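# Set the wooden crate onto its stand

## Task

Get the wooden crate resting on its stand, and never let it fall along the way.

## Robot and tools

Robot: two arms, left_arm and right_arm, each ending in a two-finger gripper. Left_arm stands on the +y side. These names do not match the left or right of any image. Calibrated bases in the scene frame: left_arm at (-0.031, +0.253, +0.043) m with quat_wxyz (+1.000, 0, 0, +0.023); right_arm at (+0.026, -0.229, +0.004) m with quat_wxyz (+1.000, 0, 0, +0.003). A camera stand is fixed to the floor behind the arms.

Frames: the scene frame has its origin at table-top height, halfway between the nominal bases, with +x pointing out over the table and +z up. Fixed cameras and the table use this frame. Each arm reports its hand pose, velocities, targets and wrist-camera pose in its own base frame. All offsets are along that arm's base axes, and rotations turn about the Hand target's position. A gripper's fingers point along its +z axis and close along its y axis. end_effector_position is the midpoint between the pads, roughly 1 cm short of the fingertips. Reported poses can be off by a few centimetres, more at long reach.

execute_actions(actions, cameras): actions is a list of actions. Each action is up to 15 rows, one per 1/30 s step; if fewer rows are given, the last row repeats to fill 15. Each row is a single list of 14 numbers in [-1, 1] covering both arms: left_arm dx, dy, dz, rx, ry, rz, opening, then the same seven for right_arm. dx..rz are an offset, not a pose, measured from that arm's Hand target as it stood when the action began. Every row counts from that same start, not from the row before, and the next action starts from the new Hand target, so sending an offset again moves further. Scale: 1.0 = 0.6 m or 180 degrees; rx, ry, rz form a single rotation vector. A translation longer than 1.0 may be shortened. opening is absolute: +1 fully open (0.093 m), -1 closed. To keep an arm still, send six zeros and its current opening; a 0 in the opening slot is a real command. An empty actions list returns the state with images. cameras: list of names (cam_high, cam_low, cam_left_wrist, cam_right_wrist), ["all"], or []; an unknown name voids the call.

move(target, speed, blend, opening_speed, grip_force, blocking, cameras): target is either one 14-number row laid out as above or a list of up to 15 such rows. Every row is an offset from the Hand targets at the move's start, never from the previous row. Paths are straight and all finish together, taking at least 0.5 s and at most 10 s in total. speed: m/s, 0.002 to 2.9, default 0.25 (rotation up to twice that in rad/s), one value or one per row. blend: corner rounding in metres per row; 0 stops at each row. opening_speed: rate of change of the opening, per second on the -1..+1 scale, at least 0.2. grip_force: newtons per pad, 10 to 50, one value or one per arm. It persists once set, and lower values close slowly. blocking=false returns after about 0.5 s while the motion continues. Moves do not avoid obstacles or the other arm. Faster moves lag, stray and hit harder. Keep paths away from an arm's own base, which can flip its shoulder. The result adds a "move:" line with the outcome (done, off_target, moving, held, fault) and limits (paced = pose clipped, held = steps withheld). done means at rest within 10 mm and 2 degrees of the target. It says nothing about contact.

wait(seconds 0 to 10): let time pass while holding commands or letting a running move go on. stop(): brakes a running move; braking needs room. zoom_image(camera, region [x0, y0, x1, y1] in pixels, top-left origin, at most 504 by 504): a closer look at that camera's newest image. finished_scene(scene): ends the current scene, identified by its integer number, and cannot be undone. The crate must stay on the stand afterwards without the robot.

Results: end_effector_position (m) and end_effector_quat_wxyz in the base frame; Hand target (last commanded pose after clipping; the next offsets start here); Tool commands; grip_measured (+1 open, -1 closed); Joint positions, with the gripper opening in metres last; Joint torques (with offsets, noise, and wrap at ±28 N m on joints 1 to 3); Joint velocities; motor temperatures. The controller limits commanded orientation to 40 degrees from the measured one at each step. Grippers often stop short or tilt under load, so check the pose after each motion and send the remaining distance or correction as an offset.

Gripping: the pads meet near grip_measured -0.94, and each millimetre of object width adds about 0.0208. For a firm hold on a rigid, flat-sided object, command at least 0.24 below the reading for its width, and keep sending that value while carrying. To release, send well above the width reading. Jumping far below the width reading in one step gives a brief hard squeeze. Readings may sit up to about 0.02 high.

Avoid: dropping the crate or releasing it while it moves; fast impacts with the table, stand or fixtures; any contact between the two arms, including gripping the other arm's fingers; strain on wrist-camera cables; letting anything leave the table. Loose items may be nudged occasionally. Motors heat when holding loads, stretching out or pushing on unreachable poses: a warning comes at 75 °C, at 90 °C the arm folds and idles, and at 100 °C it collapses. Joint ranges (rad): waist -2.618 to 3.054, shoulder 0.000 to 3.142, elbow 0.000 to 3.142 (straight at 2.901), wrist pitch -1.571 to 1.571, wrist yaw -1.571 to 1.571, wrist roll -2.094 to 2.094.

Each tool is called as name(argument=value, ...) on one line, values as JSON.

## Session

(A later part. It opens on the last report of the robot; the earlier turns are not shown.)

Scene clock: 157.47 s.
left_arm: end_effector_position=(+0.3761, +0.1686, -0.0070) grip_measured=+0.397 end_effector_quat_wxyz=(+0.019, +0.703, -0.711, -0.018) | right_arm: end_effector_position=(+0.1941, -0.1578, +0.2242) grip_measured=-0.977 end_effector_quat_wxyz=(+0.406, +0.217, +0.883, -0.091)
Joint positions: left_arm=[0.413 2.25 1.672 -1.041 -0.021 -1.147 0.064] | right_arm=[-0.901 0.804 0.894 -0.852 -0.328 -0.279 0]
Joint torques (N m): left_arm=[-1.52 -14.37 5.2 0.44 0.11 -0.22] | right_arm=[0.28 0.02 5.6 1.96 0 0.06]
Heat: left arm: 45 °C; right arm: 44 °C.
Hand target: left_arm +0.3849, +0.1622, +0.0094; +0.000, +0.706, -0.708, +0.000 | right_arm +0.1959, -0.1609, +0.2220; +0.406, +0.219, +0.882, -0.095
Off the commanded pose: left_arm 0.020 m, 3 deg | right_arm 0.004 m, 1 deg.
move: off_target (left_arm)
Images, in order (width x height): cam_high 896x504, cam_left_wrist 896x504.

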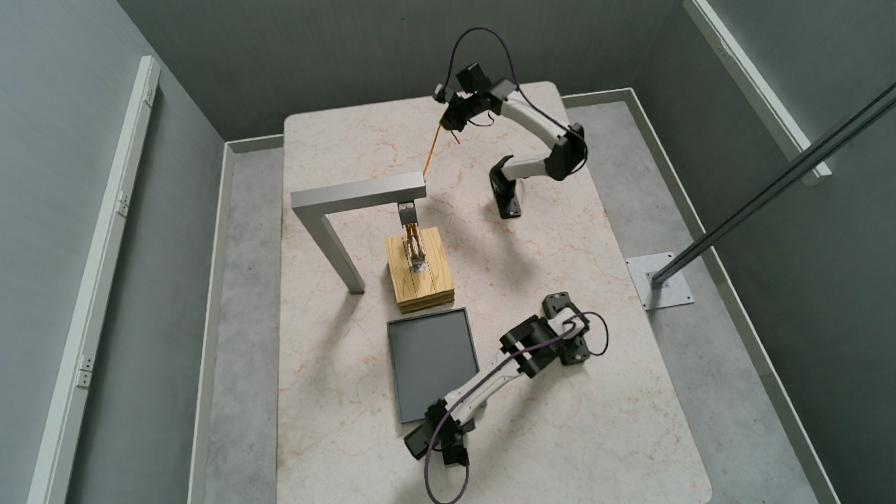

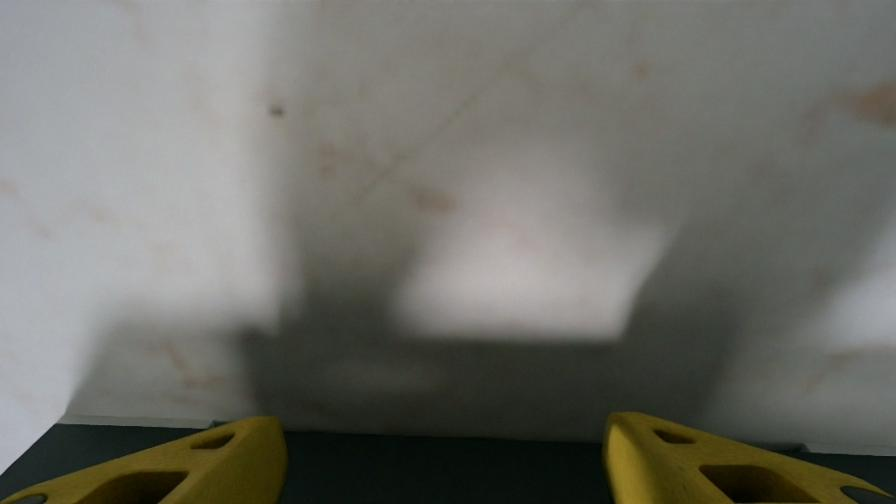

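move(target=[[0,0,0,0,0,0,0.4, -0.127,-0.315,0.03,-0.03,-0.012,-0.2,-1],[0,0,0,0,0,0,0.4, -0.41,-0.482,0.047,-0.059,-0.025,-0.401,-1]], speed=0.13, blend=[0.08,0], cameras=["cam_high","cam_low","cam_right_wrist"])

Scene clock: 167.07 s.
left_arm: end_effector_position=(+0.3761, +0.1686, -0.0070) grip_measured=+0.397 end_effector_quat_wxyz=(+0.019, +0.703, -0.711, -0.018) | right_arm: end_effector_position=(-0.0454, -0.4419, +0.2410) grip_measured=-0.987 end_effector_quat_wxyz=(+0.315, +0.663, +0.569, -0.371)
Joint positions: left_arm=[0.413 2.25 1.672 -1.041 -0.021 -1.147 0.064] | right_arm=[-1.646 1.443 1.176 -0.289 0.071 0.037 0]
Joint torques (N m): left_arm=[-1.51 -14.38 5.24 0.46 0.12 -0.23] | right_arm=[-0.65 -4.78 8.91 2.21 0.17 0.08]
Heat: left arm: 44 °C; right arm: 46 °C.
Hand target: left_arm +0.3849, +0.1622, +0.0094; +0.000, +0.706, -0.708, +0.000 | right_arm -0.0501, -0.4501, +0.2500; +0.321, +0.663, +0.557, -0.383
Off the commanded pose: left_arm 0.020 m, 3 deg | right_arm 0.013 m, 2 deg.
move: off_target (left_arm, right_arm); limits=paced
Images, in order (width x height): cam_high 896x504, cam_low 896x504, cam_right_wrist 896x504.

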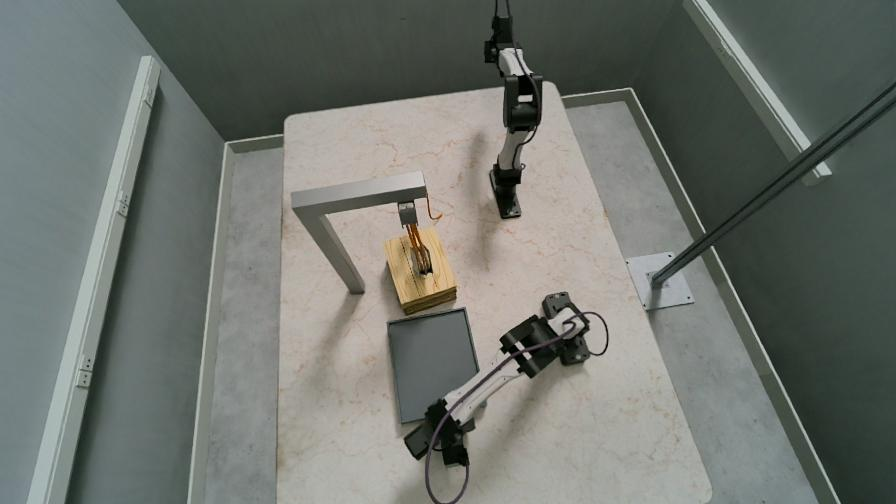

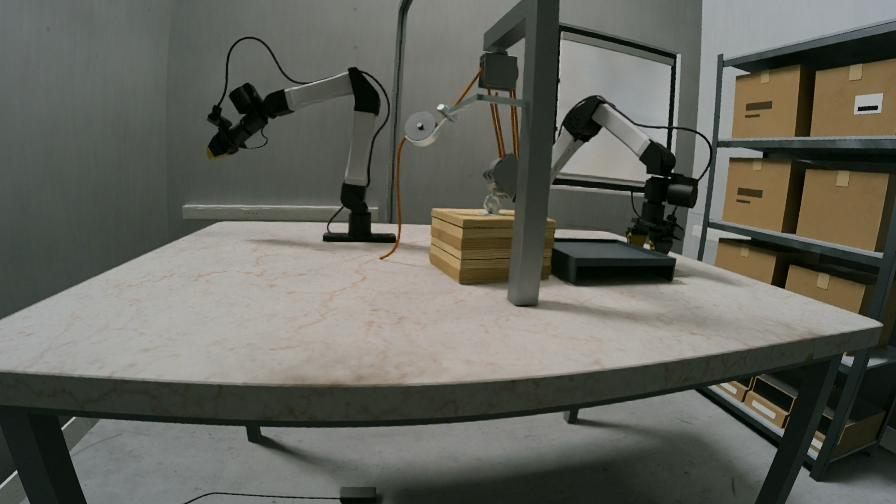

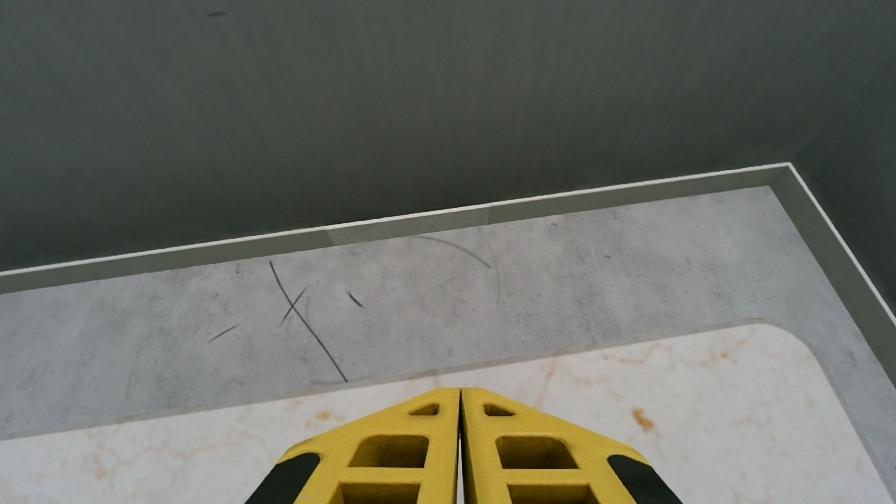

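move(target=[[0,0,0,0,0,0,0.4, 0.417,0.417,0.083,0.05,0.045,0.42,0],[0,0,0,0,0,0,0.4, 0.36,0.92,0.02,0.073,0.061,0.552,1]], blend=[0.08,0], cameras=["cam_high","cam_low","cam_right_wrist"])

Scene clock: 178.03 s.
left_arm: end_effector_position=(+0.3761, +0.1686, -0.0070) grip_measured=+0.397 end_effector_quat_wxyz=(+0.019, +0.703, -0.711, -0.018) | right_arm: end_effector_position=(+0.1655, +0.1018, +0.2566) grip_measured=+1.000 end_effector_quat_wxyz=(+0.378, -0.003, +0.926, +0.000)
Joint positions: left_arm=[0.413 2.25 1.672 -1.041 -0.021 -1.147 0.064] | right_arm=[1.131 0.929 1.186 -1.431 0.684 0.982 0.093]
Joint torques (N m): left_arm=[-1.54 -14.3 5.22 0.46 0.1 -0.22] | right_arm=[0.42 0.2 7.12 0.89 0.62 0.1]
Heat: left arm: 45 °C; right arm: 44 °C.
Hand target: left_arm +0.3849, +0.1622, +0.0094; +0.000, +0.706, -0.708, +0.000 | right_arm +0.1659, +0.1019, +0.2621; +0.382, +0.000, +0.924, +0.000
Off the commanded pose: left_arm 0.020 m, 3 deg | right_arm 0.005 m, 1 deg.
move: off_target (left_arm)
Images, in order (width x height): cam_high 896x504, cam_low 896x504, cam_right_wrist 896x504.

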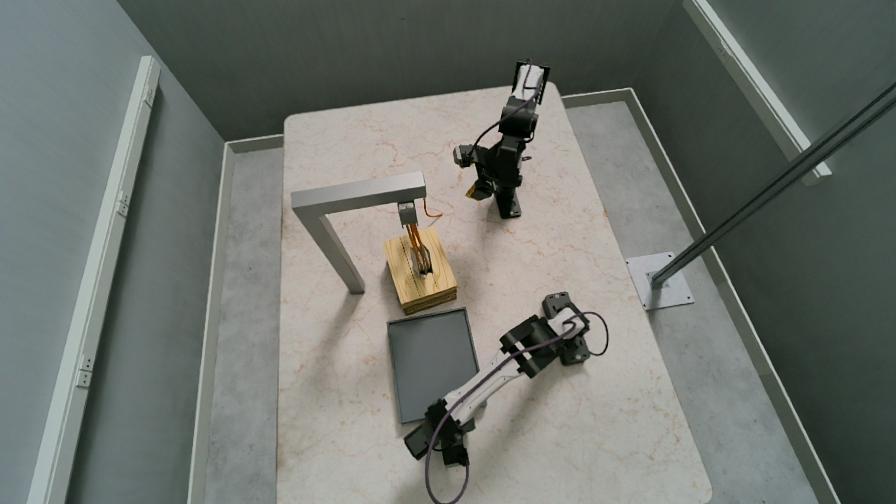

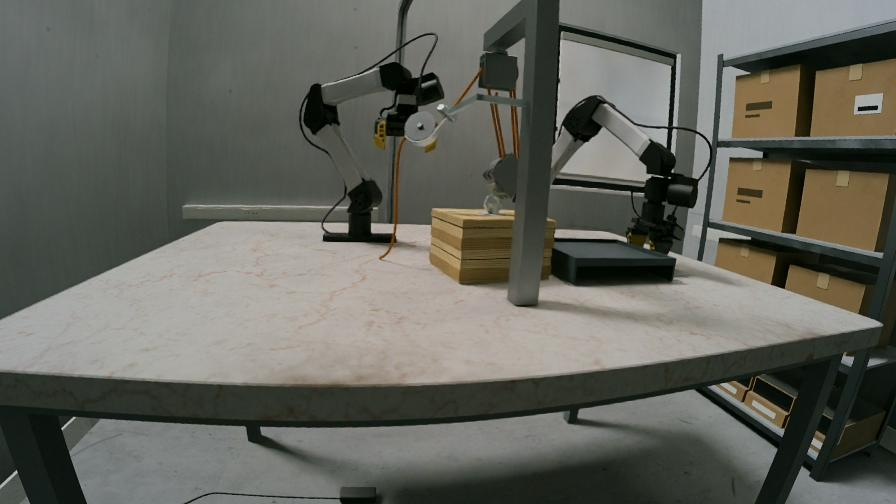

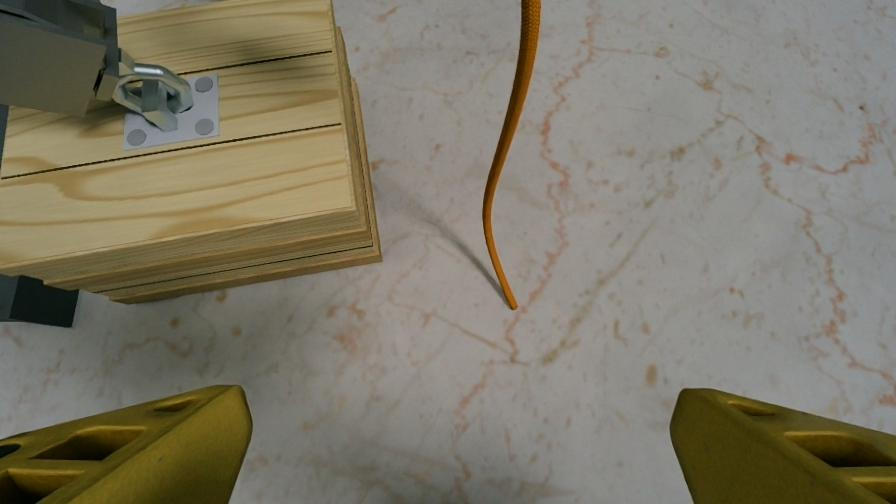

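move(target=[0,0,0,0,0,0,0.4, 0.12,-0.02,-0.14,0,0,0,1], cameras=["cam_low","cam_right_wrist"], speed=0.15)

Scene clock: 180.83 s.
left_arm: end_effector_position=(+0.3761, +0.1686, -0.0070) grip_measured=+0.397 end_effector_quat_wxyz=(+0.019, +0.703, -0.711, -0.018) | right_arm: end_effector_position=(+0.2357, +0.0884, +0.1814) grip_measured=+1.000 end_effector_quat_wxyz=(+0.384, +0.001, +0.923, -0.002)
Joint positions: left_arm=[0.413 2.25 1.672 -1.041 -0.021 -1.147 0.064] | right_arm=[0.655 0.88 0.804 -0.825 0.451 0.498 0.093]
Joint torques (N m): left_arm=[-1.51 -14.34 5.29 0.44 0.13 -0.23] | right_arm=[-0.83 -0.49 5.59 1.72 0.18 -0.09]
Heat: left arm: 46 °C; right arm: 43 °C.
Hand target: left_arm +0.3849, +0.1622, +0.0094; +0.000, +0.706, -0.708, +0.000 | right_arm +0.2379, +0.0898, +0.1779; +0.382, +0.000, +0.924, +0.000
Off the commanded pose: left_arm 0.020 m, 3 deg | right_arm 0.004 m, 0 deg.
move: off_target (left_arm)
Images, in order (width x height): cam_low 896x504, cam_right_wrist 896x504.

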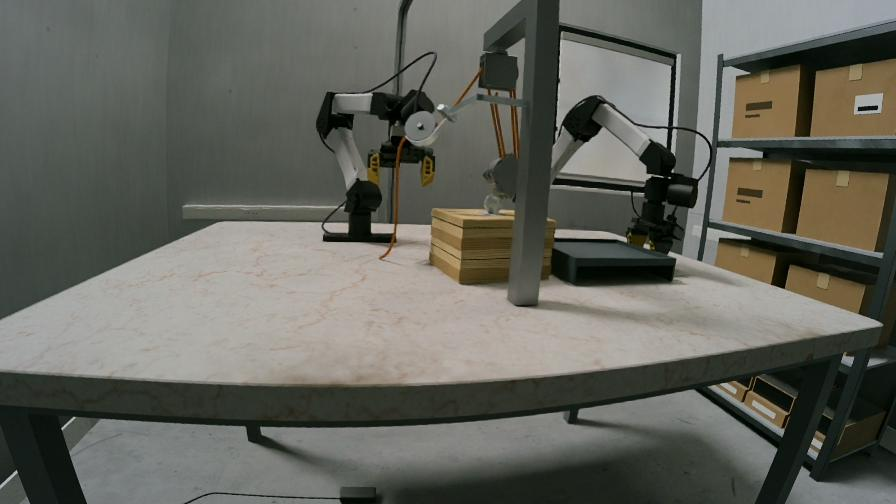

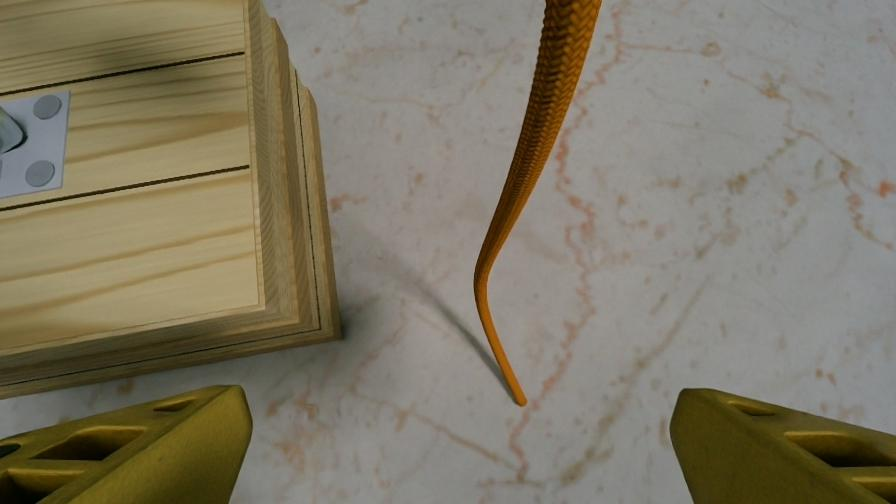

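move(target=[0,0,0,0,0,0,0.4, 0.09,-0.03,0.0,0,0,0,1], cameras=["cam_low","cam_right_wrist"], speed=0.12)

Scene clock: 182.93 s.
left_arm: end_effector_position=(+0.3761, +0.1686, -0.0070) grip_measured=+0.397 end_effector_quat_wxyz=(+0.019, +0.703, -0.711, -0.018) | right_arm: end_effector_position=(+0.2797, +0.0664, +0.1647) grip_measured=+1.000 end_effector_quat_wxyz=(+0.361, +0.000, +0.933, -0.013)
Joint positions: left_arm=[0.413 2.25 1.672 -1.041 -0.021 -1.147 0.064] | right_arm=[0.401 1.018 0.81 -0.672 0.289 0.297 0.093]
Joint torques (N m): left_arm=[-1.54 -14.38 5.27 0.46 0.13 -0.23] | right_arm=[-0.7 -1.26 8.79 1.98 0.06 -0.1]
Heat: left arm: 46 °C; right arm: 43 °C.
Hand target: left_arm +0.3849, +0.1622, +0.0094; +0.000, +0.706, -0.708, +0.000 | right_arm +0.2919, +0.0719, +0.1781; +0.382, +0.000, +0.924, +0.000
Off the commanded pose: left_arm 0.020 m, 3 deg | right_arm 0.019 m, 3 deg.
move: off_target (left_arm, right_arm)
Images, in order (width x height): cam_low 896x504, cam_right_wrist 896x504.

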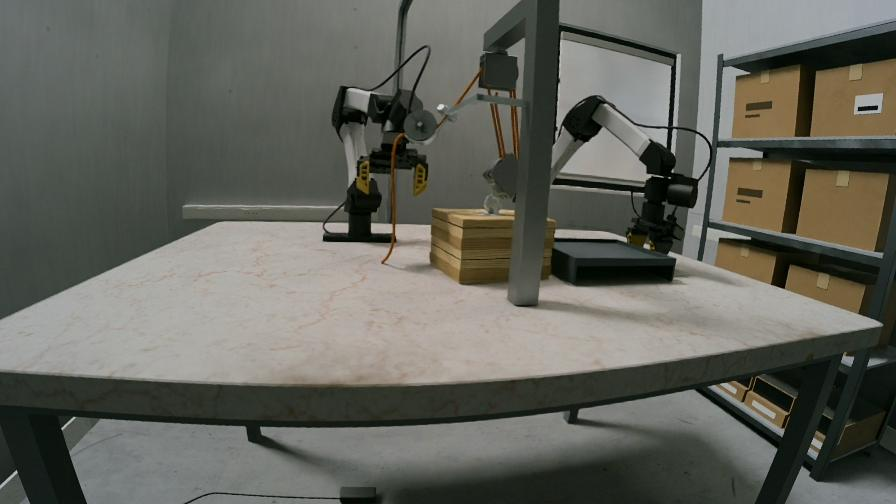

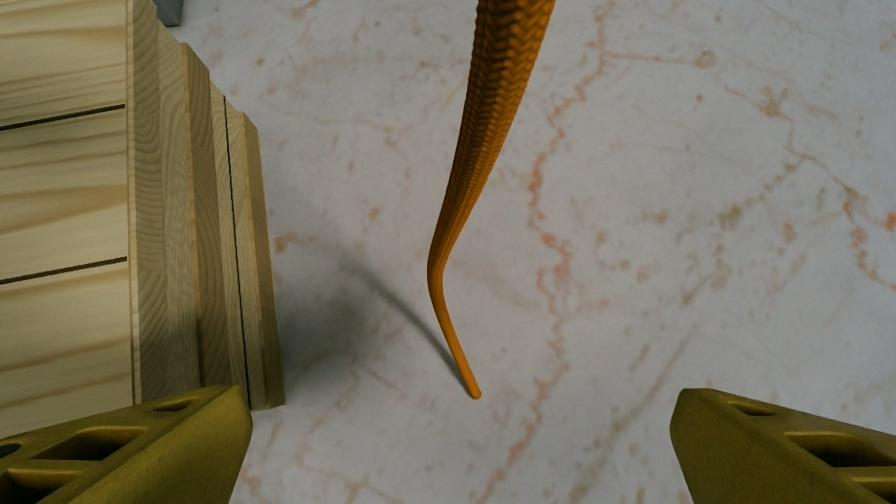

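move(target=[[0,0,0,0,0,0,0.4, -0.02,-0.01,-0.02,0,-0.13,0,1],[0,0,0,0,0,0,0.4, 0.06,-0.005,-0.02,0,-0.13,0,1]], cameras=["cam_low","cam_right_wrist","cam_high"], speed=0.12)

Scene clock: 189.07 s.
left_arm: end_effector_position=(+0.3761, +0.1686, -0.0070) grip_measured=+0.397 end_effector_quat_wxyz=(+0.019, +0.703, -0.711, -0.018) | right_arm: end_effector_position=(+0.3207, +0.0663, +0.1545) grip_measured=+1.000 end_effector_quat_wxyz=(+0.550, +0.000, +0.835, -0.007)
Joint positions: left_arm=[0.413 2.25 1.672 -1.041 -0.021 -1.147 0.064] | right_arm=[0.39 0.983 0.417 0.128 0.368 0.153 0.093]
Joint torques (N m): left_arm=[-1.51 -14.35 5.26 0.45 0.11 -0.24] | right_arm=[-0.81 -1.25 8.64 2.24 -0.01 -0.07]
Motor temperatures (°C): left_arm=[28 47 42 39 26 28 26] | right_arm=[31 31 43 43 32 27 29]
Heat: left arm: 47 °C; right arm: 43 °C.
Hand target: left_arm +0.3849, +0.1622, +0.0094; +0.000, +0.706, -0.708, +0.000 | right_arm +0.3279, +0.0689, +0.1661; +0.562, +0.000, +0.827, +0.000
Off the commanded pose: left_arm 0.020 m, 3 deg | right_arm 0.014 m, 2 deg.
move: off_target (left_arm, right_arm)
Images, in order (width x height): cam_high 896x504, cam_low 896x504, cam_right_wrist 896x504.

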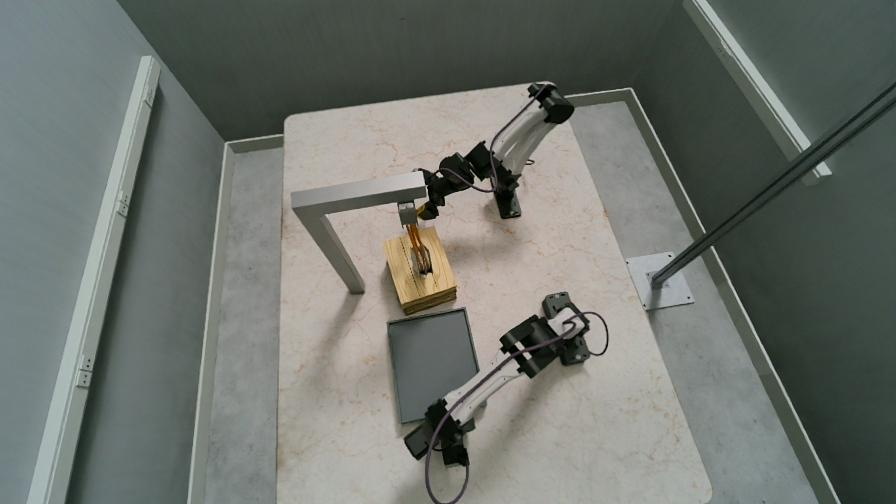

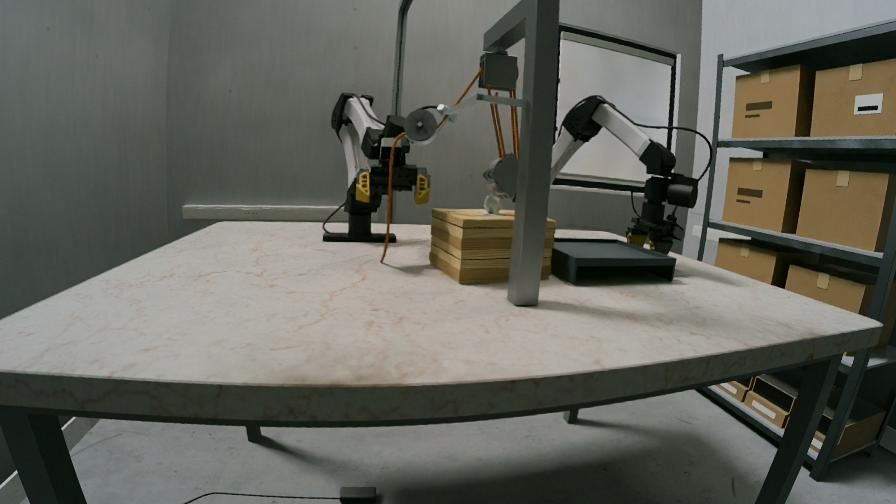

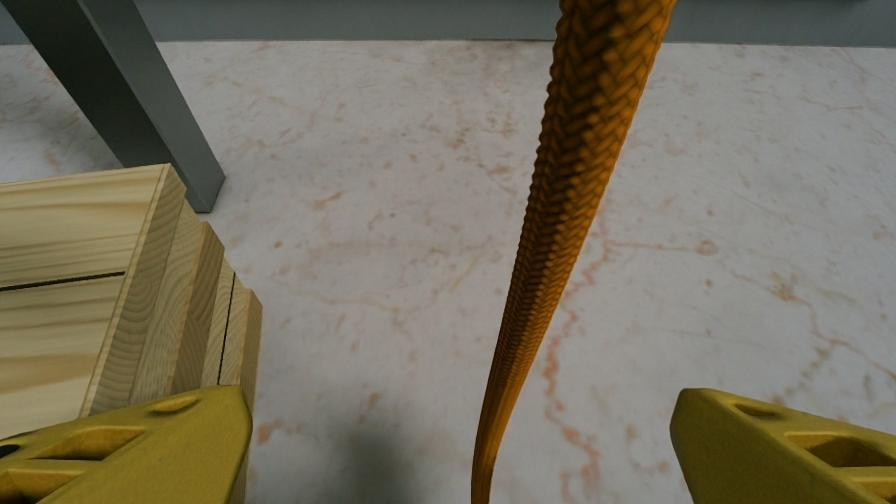

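move(target=[0,0,0,0,0,0,0.4, 0.035,0,0,0,0,0,1], cameras=["cam_right_wrist"], speed=0.1)

move(target=[0,0,0,0,0,0,0.4, 0,0,0,0,0,0,-1], cameras=["cam_low","cam_right_wrist"], opening_speed=1.5)

Scene clock: 191.33 s.
left_arm: end_effector_position=(+0.3761, +0.1686, -0.0070) grip_measured=+0.397 end_effector_quat_wxyz=(+0.019, +0.703, -0.711, -0.018) | right_arm: end_effector_position=(+0.3395, +0.0652, +0.1520) grip_measured=+1.000 end_effector_quat_wxyz=(+0.545, +0.001, +0.838, -0.009)
Joint positions: left_arm=[0.413 2.25 1.672 -1.041 -0.021 -1.147 0.064] | right_arm=[0.351 1.087 0.459 0.185 0.336 0.141 0.093]
Joint torques (N m): left_arm=[-1.5 -14.38 5.24 0.47 0.12 -0.23] | right_arm=[-0.77 -1.78 8.81 2.33 -0.04 -0.1]
Heat: left arm: 47 °C; right arm: 44 °C.
Hand target: left_arm +0.3849, +0.1622, +0.0094; +0.000, +0.706, -0.708, +0.000 | right_arm +0.3489, +0.0689, +0.1660; +0.562, +0.000, +0.827, +0.000
Off the commanded pose: left_arm 0.020 m, 3 deg | right_arm 0.017 m, 2 deg.
move: off_target (left_arm, right_arm)
Images, in order (width x height): cam_right_wrist 896x504.

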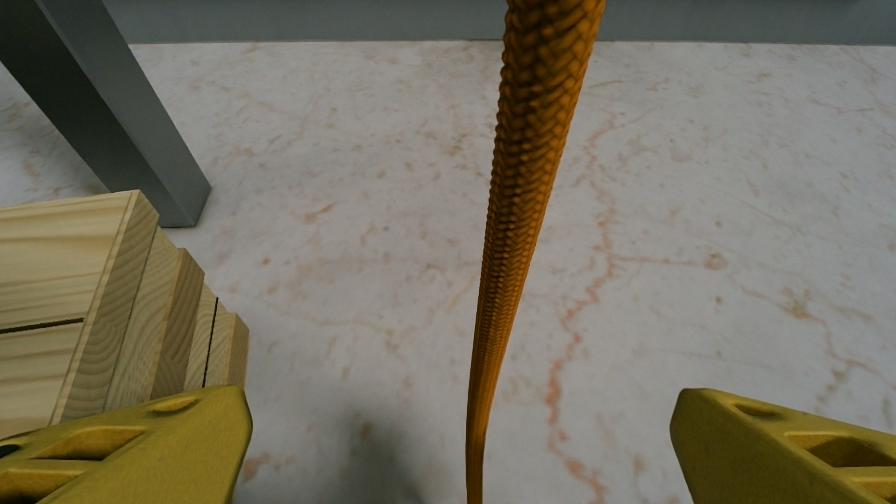

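Scene clock: 192.90 s.
left_arm: end_effector_position=(+0.3761, +0.1686, -0.0070) grip_measured=+0.397 end_effector_quat_wxyz=(+0.019, +0.703, -0.711, -0.018) | right_arm: end_effector_position=(+0.3396, +0.0651, +0.1520) grip_measured=-0.987 end_effector_quat_wxyz=(+0.545, +0.001, +0.838, -0.009)
Joint positions: left_arm=[0.413 2.25 1.672 -1.041 -0.021 -1.147 0.064] | right_arm=[0.351 1.087 0.459 0.185 0.336 0.141 0]
Joint torques (N m): left_arm=[-1.51 -14.41 5.19 0.46 0.13 -0.23] | right_arm=[-0.75 -1.8 8.8 2.33 -0.05 -0.1]
Heat: left arm: 47 °C; right arm: 44 °C.
Hand target: left_arm +0.3849, +0.1622, +0.0094; +0.000, +0.706, -0.708, +0.000 | right_arm +0.3489, +0.0688, +0.1660; +0.562, +0.000, +0.827, +0.000
Off the commanded pose: left_arm 0.020 m, 3 deg | right_arm 0.017 m, 2 deg.
move: off_target (left_arm, right_arm)
Images, in order (width x height): cam_low 896x504, cam_right_wrist 896x504.

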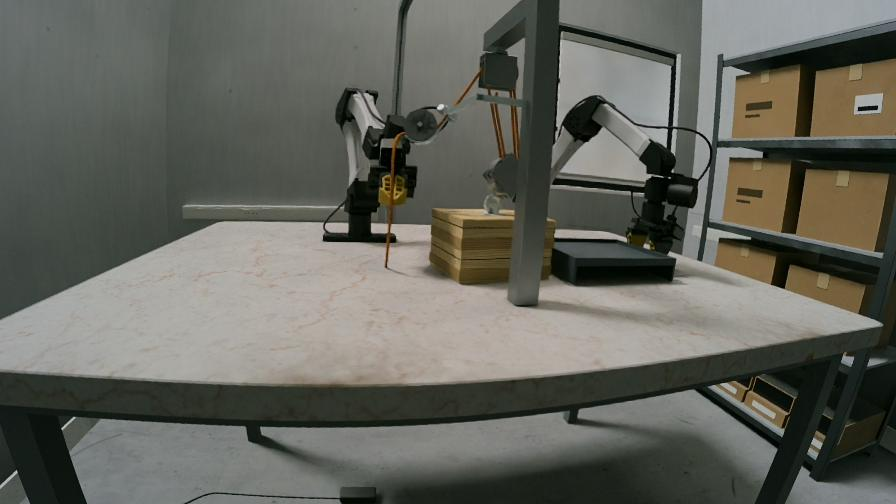

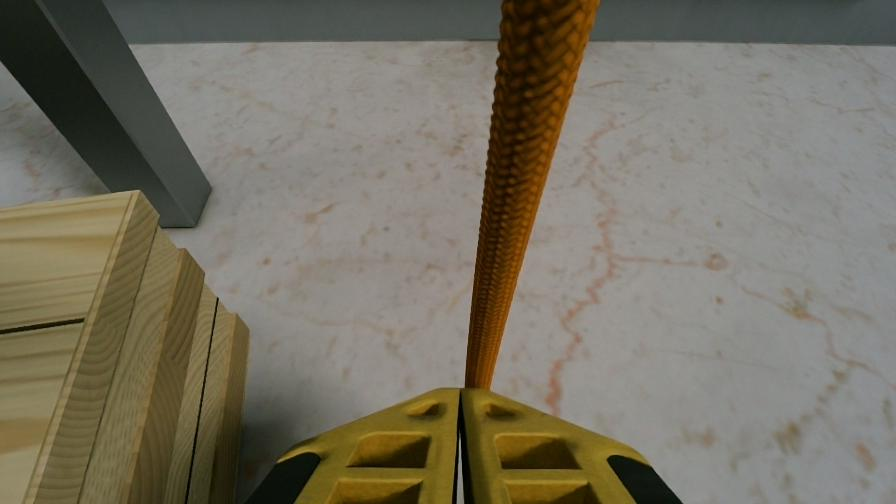

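move(target=[[0,0,0,0,0,0,0.4, -0.01,-0.01,0,0,-0.06,0,1],[0,0,0,0,0,0,0.4, 0.052,0.005,-0.01,0,-0.06,0,1]], cameras=["cam_right_wrist"], speed=0.1)

move(target=[0,0,0,0,0,0,0.4, 0,0,0,0,0,0,-1], cameras=["cam_low","cam_right_wrist"], opening_speed=1.5)

Scene clock: 197.13 s.
left_arm: end_effector_position=(+0.3761, +0.1686, -0.0070) grip_measured=+0.397 end_effector_quat_wxyz=(+0.019, +0.703, -0.711, -0.018) | right_arm: end_effector_position=(+0.3721, +0.0697, +0.1482) grip_measured=+1.000 end_effector_quat_wxyz=(+0.623, +0.000, +0.783, -0.006)
Joint positions: left_arm=[0.413 2.25 1.672 -1.041 -0.021 -1.147 0.064] | right_arm=[0.331 1.336 0.375 0.721 0.331 0.069 0.093]
Joint torques (N m): left_arm=[-1.54 -14.39 5.29 0.44 0.14 -0.22] | right_arm=[-0.8 -2.97 7.65 2.43 -0.07 -0.07]
Heat: left arm: 48 °C; right arm: 44 °C.
Hand target: left_arm +0.3849, +0.1622, +0.0094; +0.000, +0.706, -0.708, +0.000 | right_arm +0.3801, +0.0719, +0.1603; +0.637, +0.000, +0.771, +0.000
Off the commanded pose: left_arm 0.020 m, 3 deg | right_arm 0.014 m, 2 deg.
move: off_target (left_arm, right_arm)
Images, in order (width x height): cam_right_wrist 896x504.

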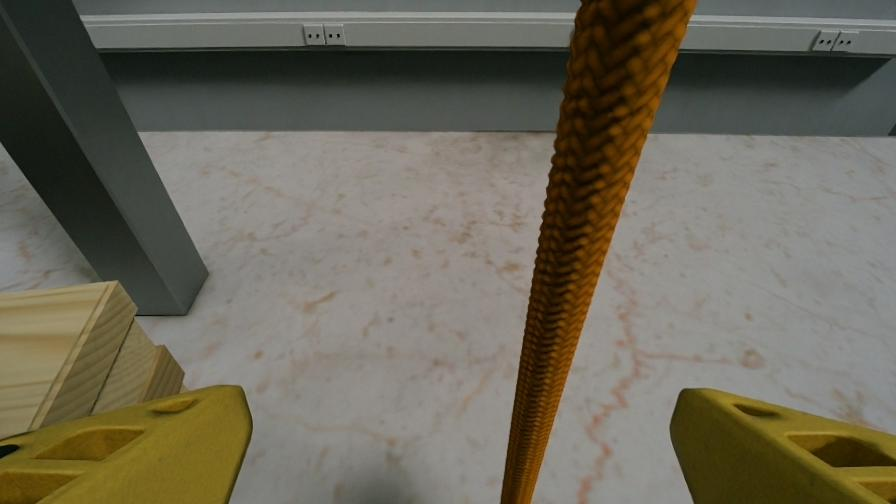

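Scene clock: 198.67 s.
left_arm: end_effector_position=(+0.3761, +0.1686, -0.0070) grip_measured=+0.397 end_effector_quat_wxyz=(+0.019, +0.703, -0.711, -0.018) | right_arm: end_effector_position=(+0.3721, +0.0697, +0.1482) grip_measured=-0.957 end_effector_quat_wxyz=(+0.623, +0.000, +0.783, -0.006)
Joint positions: left_arm=[0.413 2.25 1.672 -1.041 -0.021 -1.147 0.064] | right_arm=[0.331 1.337 0.375 0.722 0.331 0.069 0]
Joint torques (N m): left_arm=[-1.58 -14.37 5.29 0.47 0.12 -0.24] | right_arm=[-0.81 -2.96 7.65 2.44 -0.06 -0.07]
Heat: left arm: 48 °C; right arm: 44 °C.
Hand target: left_arm +0.3849, +0.1622, +0.0094; +0.000, +0.706, -0.708, +0.000 | right_arm +0.3801, +0.0719, +0.1602; +0.637, +0.000, +0.771, +0.000
Off the commanded pose: left_arm 0.020 m, 3 deg | right_arm 0.015 m, 2 deg.
move: off_target (left_arm, right_arm)
Images, in order (width x height): cam_low 896x504, cam_right_wrist 896x504.

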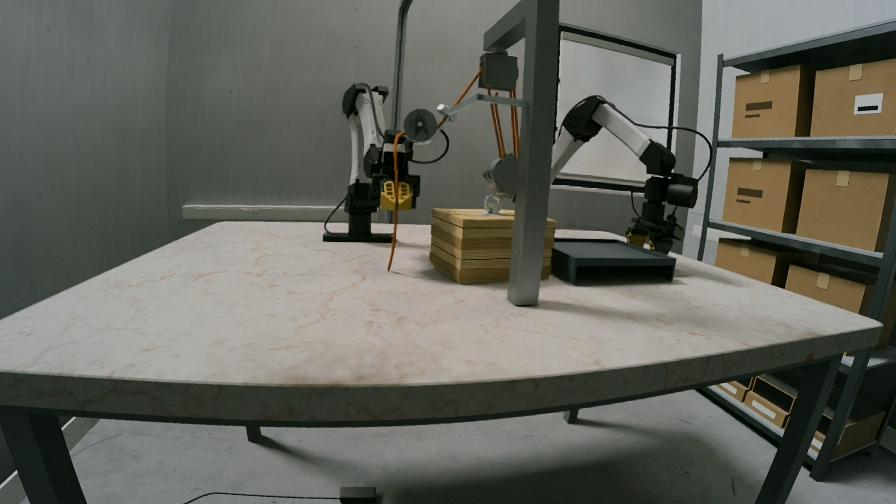

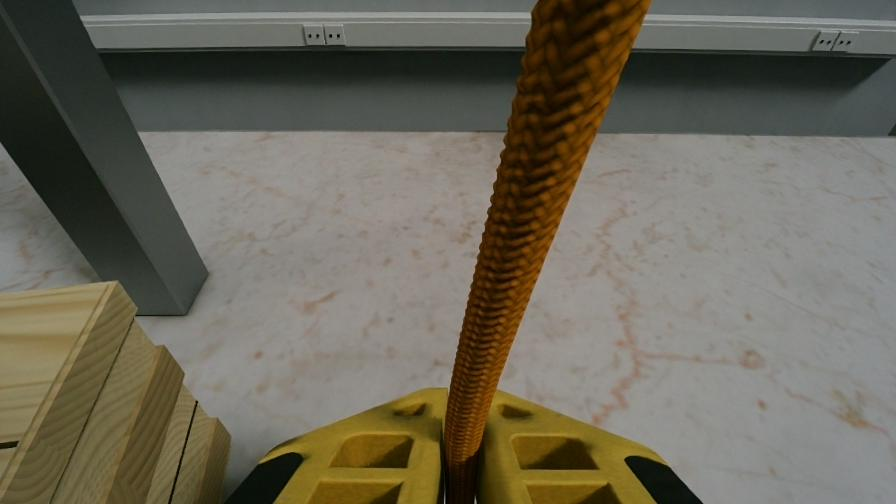

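move(target=[0,0,0,0,0,0,0.4, -0.183,-0.37,-0.01,0.025,0.15,-0.07,-1], cameras=["cam_low","cam_right_wrist","cam_high"], speed=0.13)

Scene clock: 205.33 s.
left_arm: end_effector_position=(+0.3761, +0.1686, -0.0070) grip_measured=+0.397 end_effector_quat_wxyz=(+0.019, +0.703, -0.711, -0.018) | right_arm: end_effector_position=(+0.2794, -0.1218, +0.1626) grip_measured=-0.958 end_effector_quat_wxyz=(+0.463, +0.063, +0.884, +0.005)
Joint positions: left_arm=[0.413 2.25 1.672 -1.041 -0.021 -1.147 0.064] | right_arm=[-0.677 0.986 0.639 -0.359 -0.495 -0.302 0]
Joint torques (N m): left_arm=[-1.55 -14.41 5.27 0.47 0.14 -0.23] | right_arm=[-3.38 -0.51 7.75 1.58 0.97 0.04]
Heat: left arm: 49 °C; right arm: 44 °C.
Hand target: left_arm +0.3849, +0.1622, +0.0094; +0.000, +0.706, -0.708, +0.000 | right_arm +0.2703, -0.1501, +0.1541; +0.436, +0.109, +0.893, -0.039
Off the commanded pose: left_arm 0.020 m, 3 deg | right_arm 0.031 m, 8 deg.
move: off_target (left_arm, right_arm)
Images, in order (width x height): cam_high 896x504, cam_low 896x504, cam_right_wrist 896x504.

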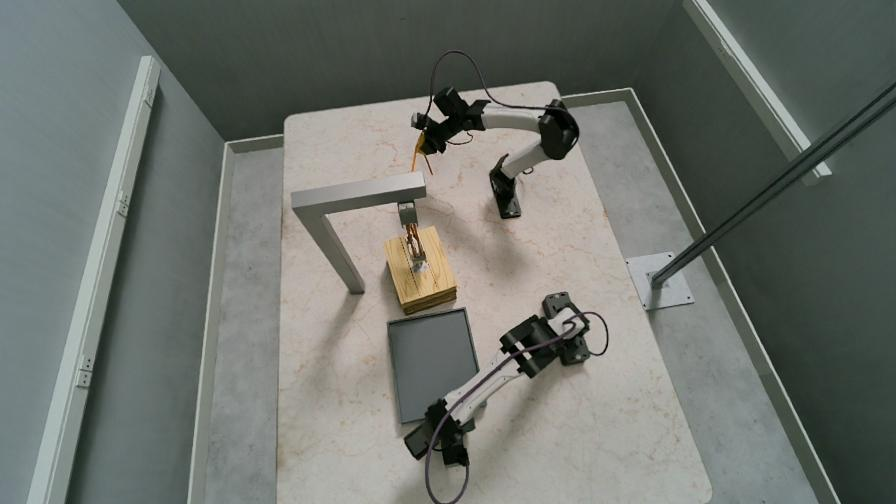

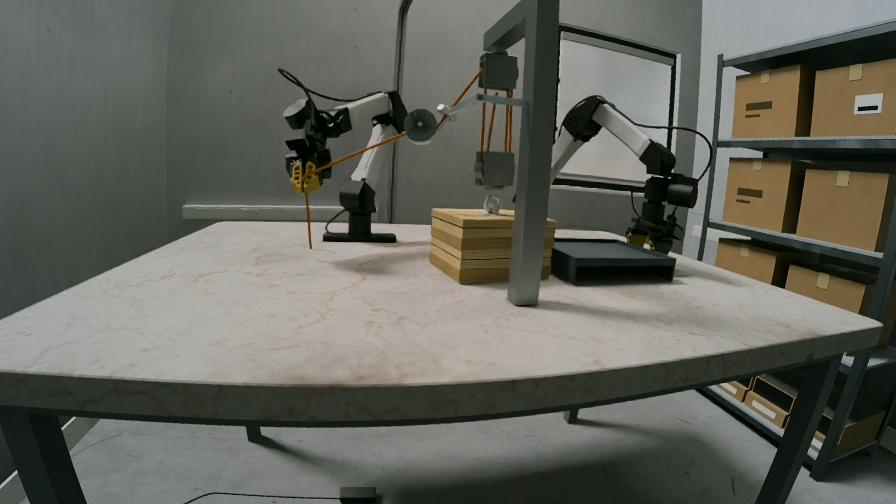

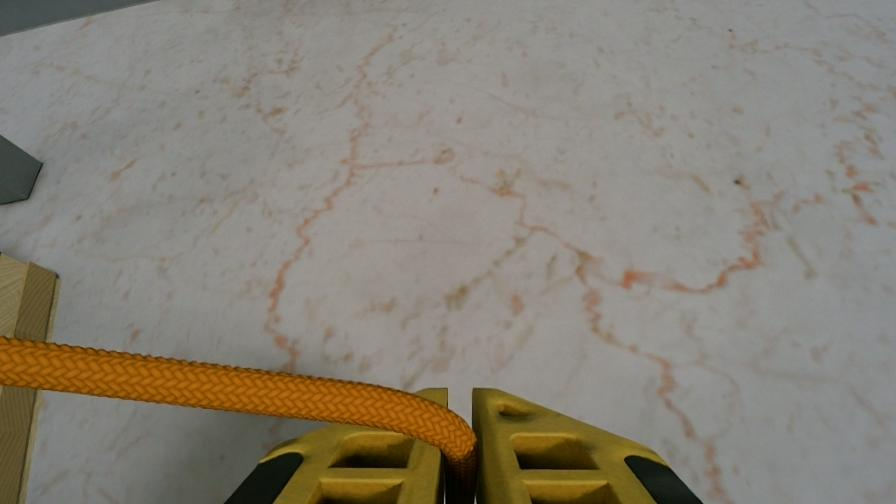

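move(target=[0,0,0,0,0,0,0.4, -0.367,-0.417,0.08,0.02,0.06,-0.1,-1], cameras=["cam_low","cam_right_wrist","cam_high"], speed=0.12)

Scene clock: 211.13 s.
left_arm: end_effector_position=(+0.3761, +0.1686, -0.0070) grip_measured=+0.397 end_effector_quat_wxyz=(+0.019, +0.703, -0.711, -0.018) | right_arm: end_effector_position=(+0.1062, -0.2791, +0.2231) grip_measured=-0.958 end_effector_quat_wxyz=(+0.362, +0.238, +0.895, +0.110)
Joint positions: left_arm=[0.413 2.25 1.672 -1.041 -0.021 -1.147 0.064] | right_arm=[-1.612 1.646 1.567 -1.566 -0.773 -1.122 0]
Joint torques (N m): left_arm=[-1.52 -14.32 5.29 0.47 0.13 -0.23] | right_arm=[-9.88 -1.06 11.54 3.46 0.94 0.37]
Heat: left arm: 49 °C; right arm: 45 °C.
Hand target: left_arm +0.3849, +0.1622, +0.0094; +0.000, +0.706, -0.708, +0.000 | right_arm +0.0502, -0.4003, +0.2022; +0.335, +0.256, +0.902, -0.089
Off the commanded pose: left_arm 0.020 m, 3 deg | right_arm 0.135 m, 23 deg.
joint read past its limit (right arm) — joint 4 (wrist pitch), lower limit.
move: off_target (left_arm, right_arm)
Images, in order (width x height): cam_high 896x504, cam_low 896x504, cam_right_wrist 896x504.

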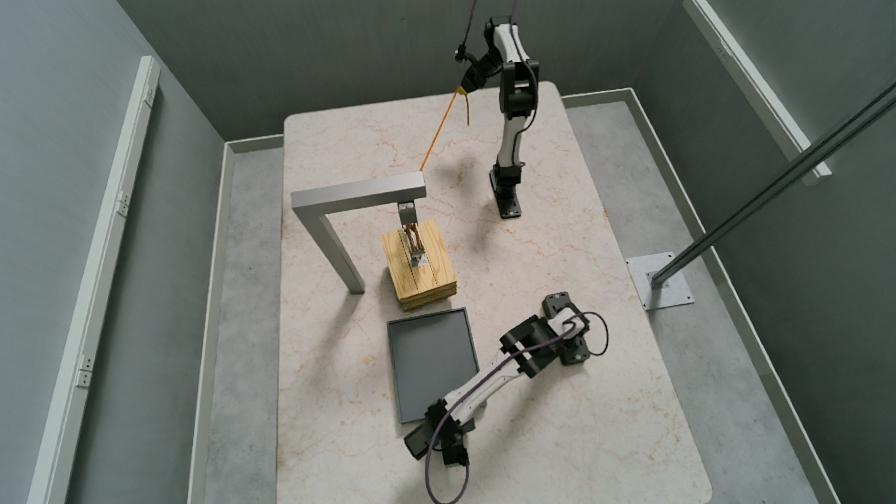

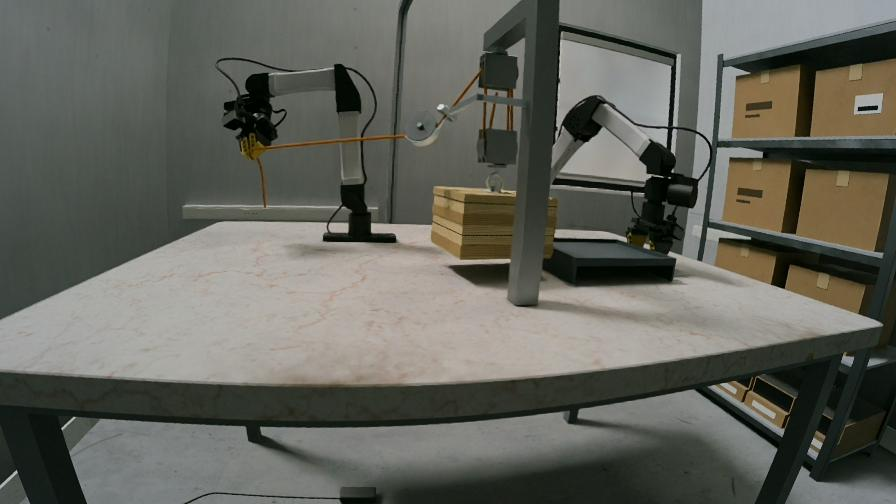

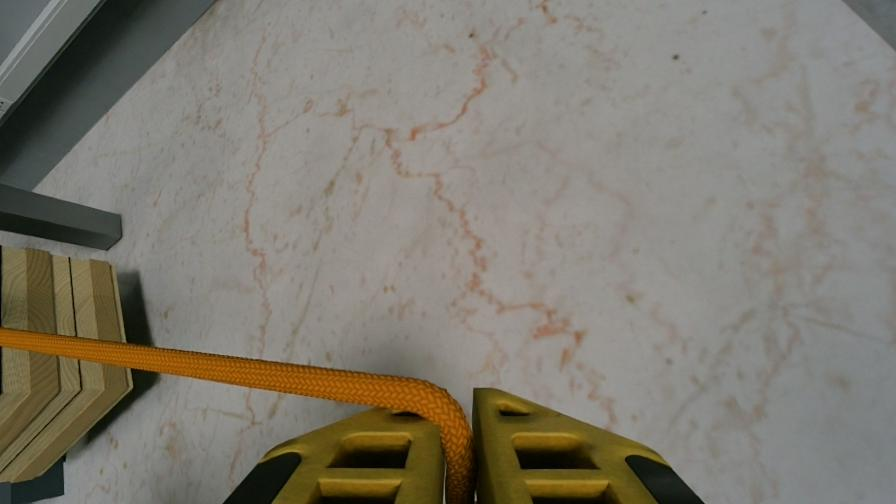

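move(target=[0,0,0,0,0,0,0.4, -0.25,-0.1,0.06,-0.06,-0.05,-0.05,-1], cameras=["cam_low","cam_high"], speed=0.12)

Scene clock: 214.30 s.
left_arm: end_effector_position=(+0.3761, +0.1686, -0.0070) grip_measured=+0.397 end_effector_quat_wxyz=(+0.019, +0.703, -0.711, -0.018) | right_arm: end_effector_position=(-0.0259, -0.3826, +0.2460) grip_measured=-0.958 end_effector_quat_wxyz=(+0.441, +0.289, +0.849, -0.045)
Joint positions: left_arm=[0.413 2.25 1.672 -1.041 -0.021 -1.147 0.064] | right_arm=[-1.995 1.933 1.94 -1.571 -0.919 -1.336 0]
Joint torques (N m): left_arm=[-1.51 -14.34 5.2 0.44 0.11 -0.23] | right_arm=[-8.47 -2.48 11.12 3.03 -0.44 0.51]
Heat: left arm: 49 °C; right arm: 46 °C.
Hand target: left_arm +0.3849, +0.1622, +0.0094; +0.000, +0.706, -0.708, +0.000 | right_arm -0.0998, -0.4603, +0.2382; +0.419, +0.299, +0.838, -0.179
Off the commanded pose: left_arm 0.020 m, 3 deg | right_arm 0.108 m, 16 deg.
joint read past its limit (right arm) — joint 4 (wrist pitch), lower limit.
move: off_target (left_arm, right_arm)
Images, in order (width x height): cam_high 896x504, cam_low 896x504.

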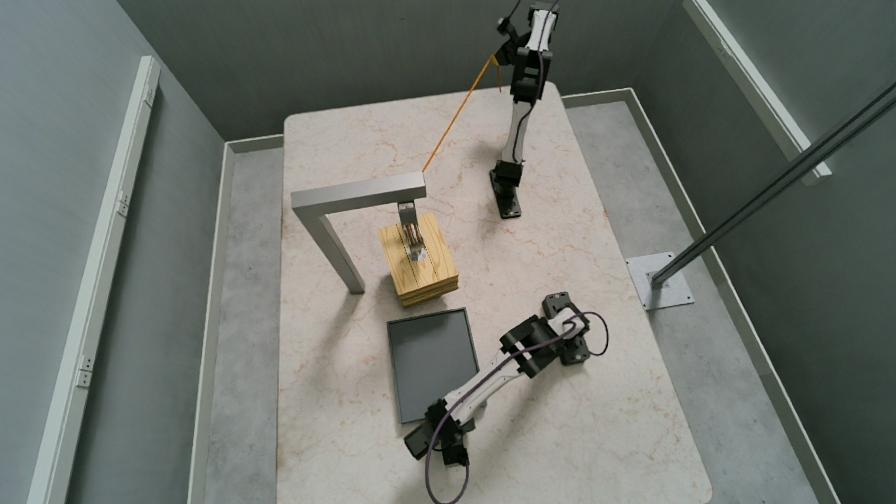

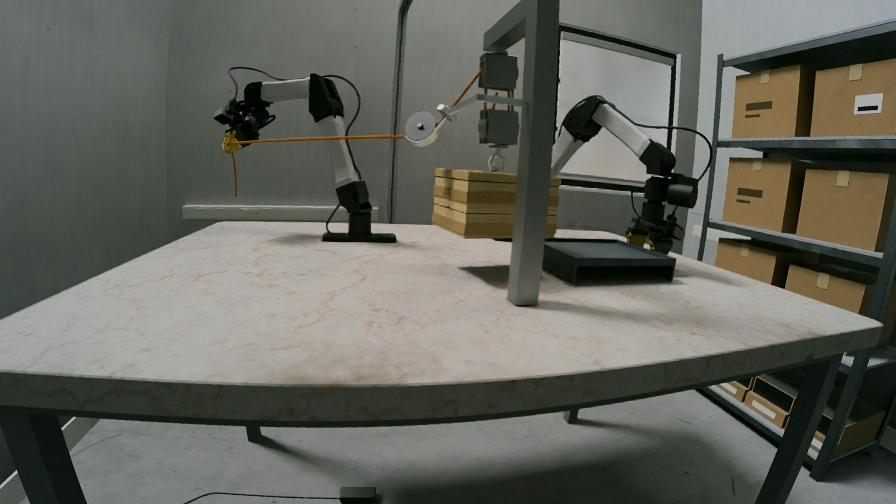

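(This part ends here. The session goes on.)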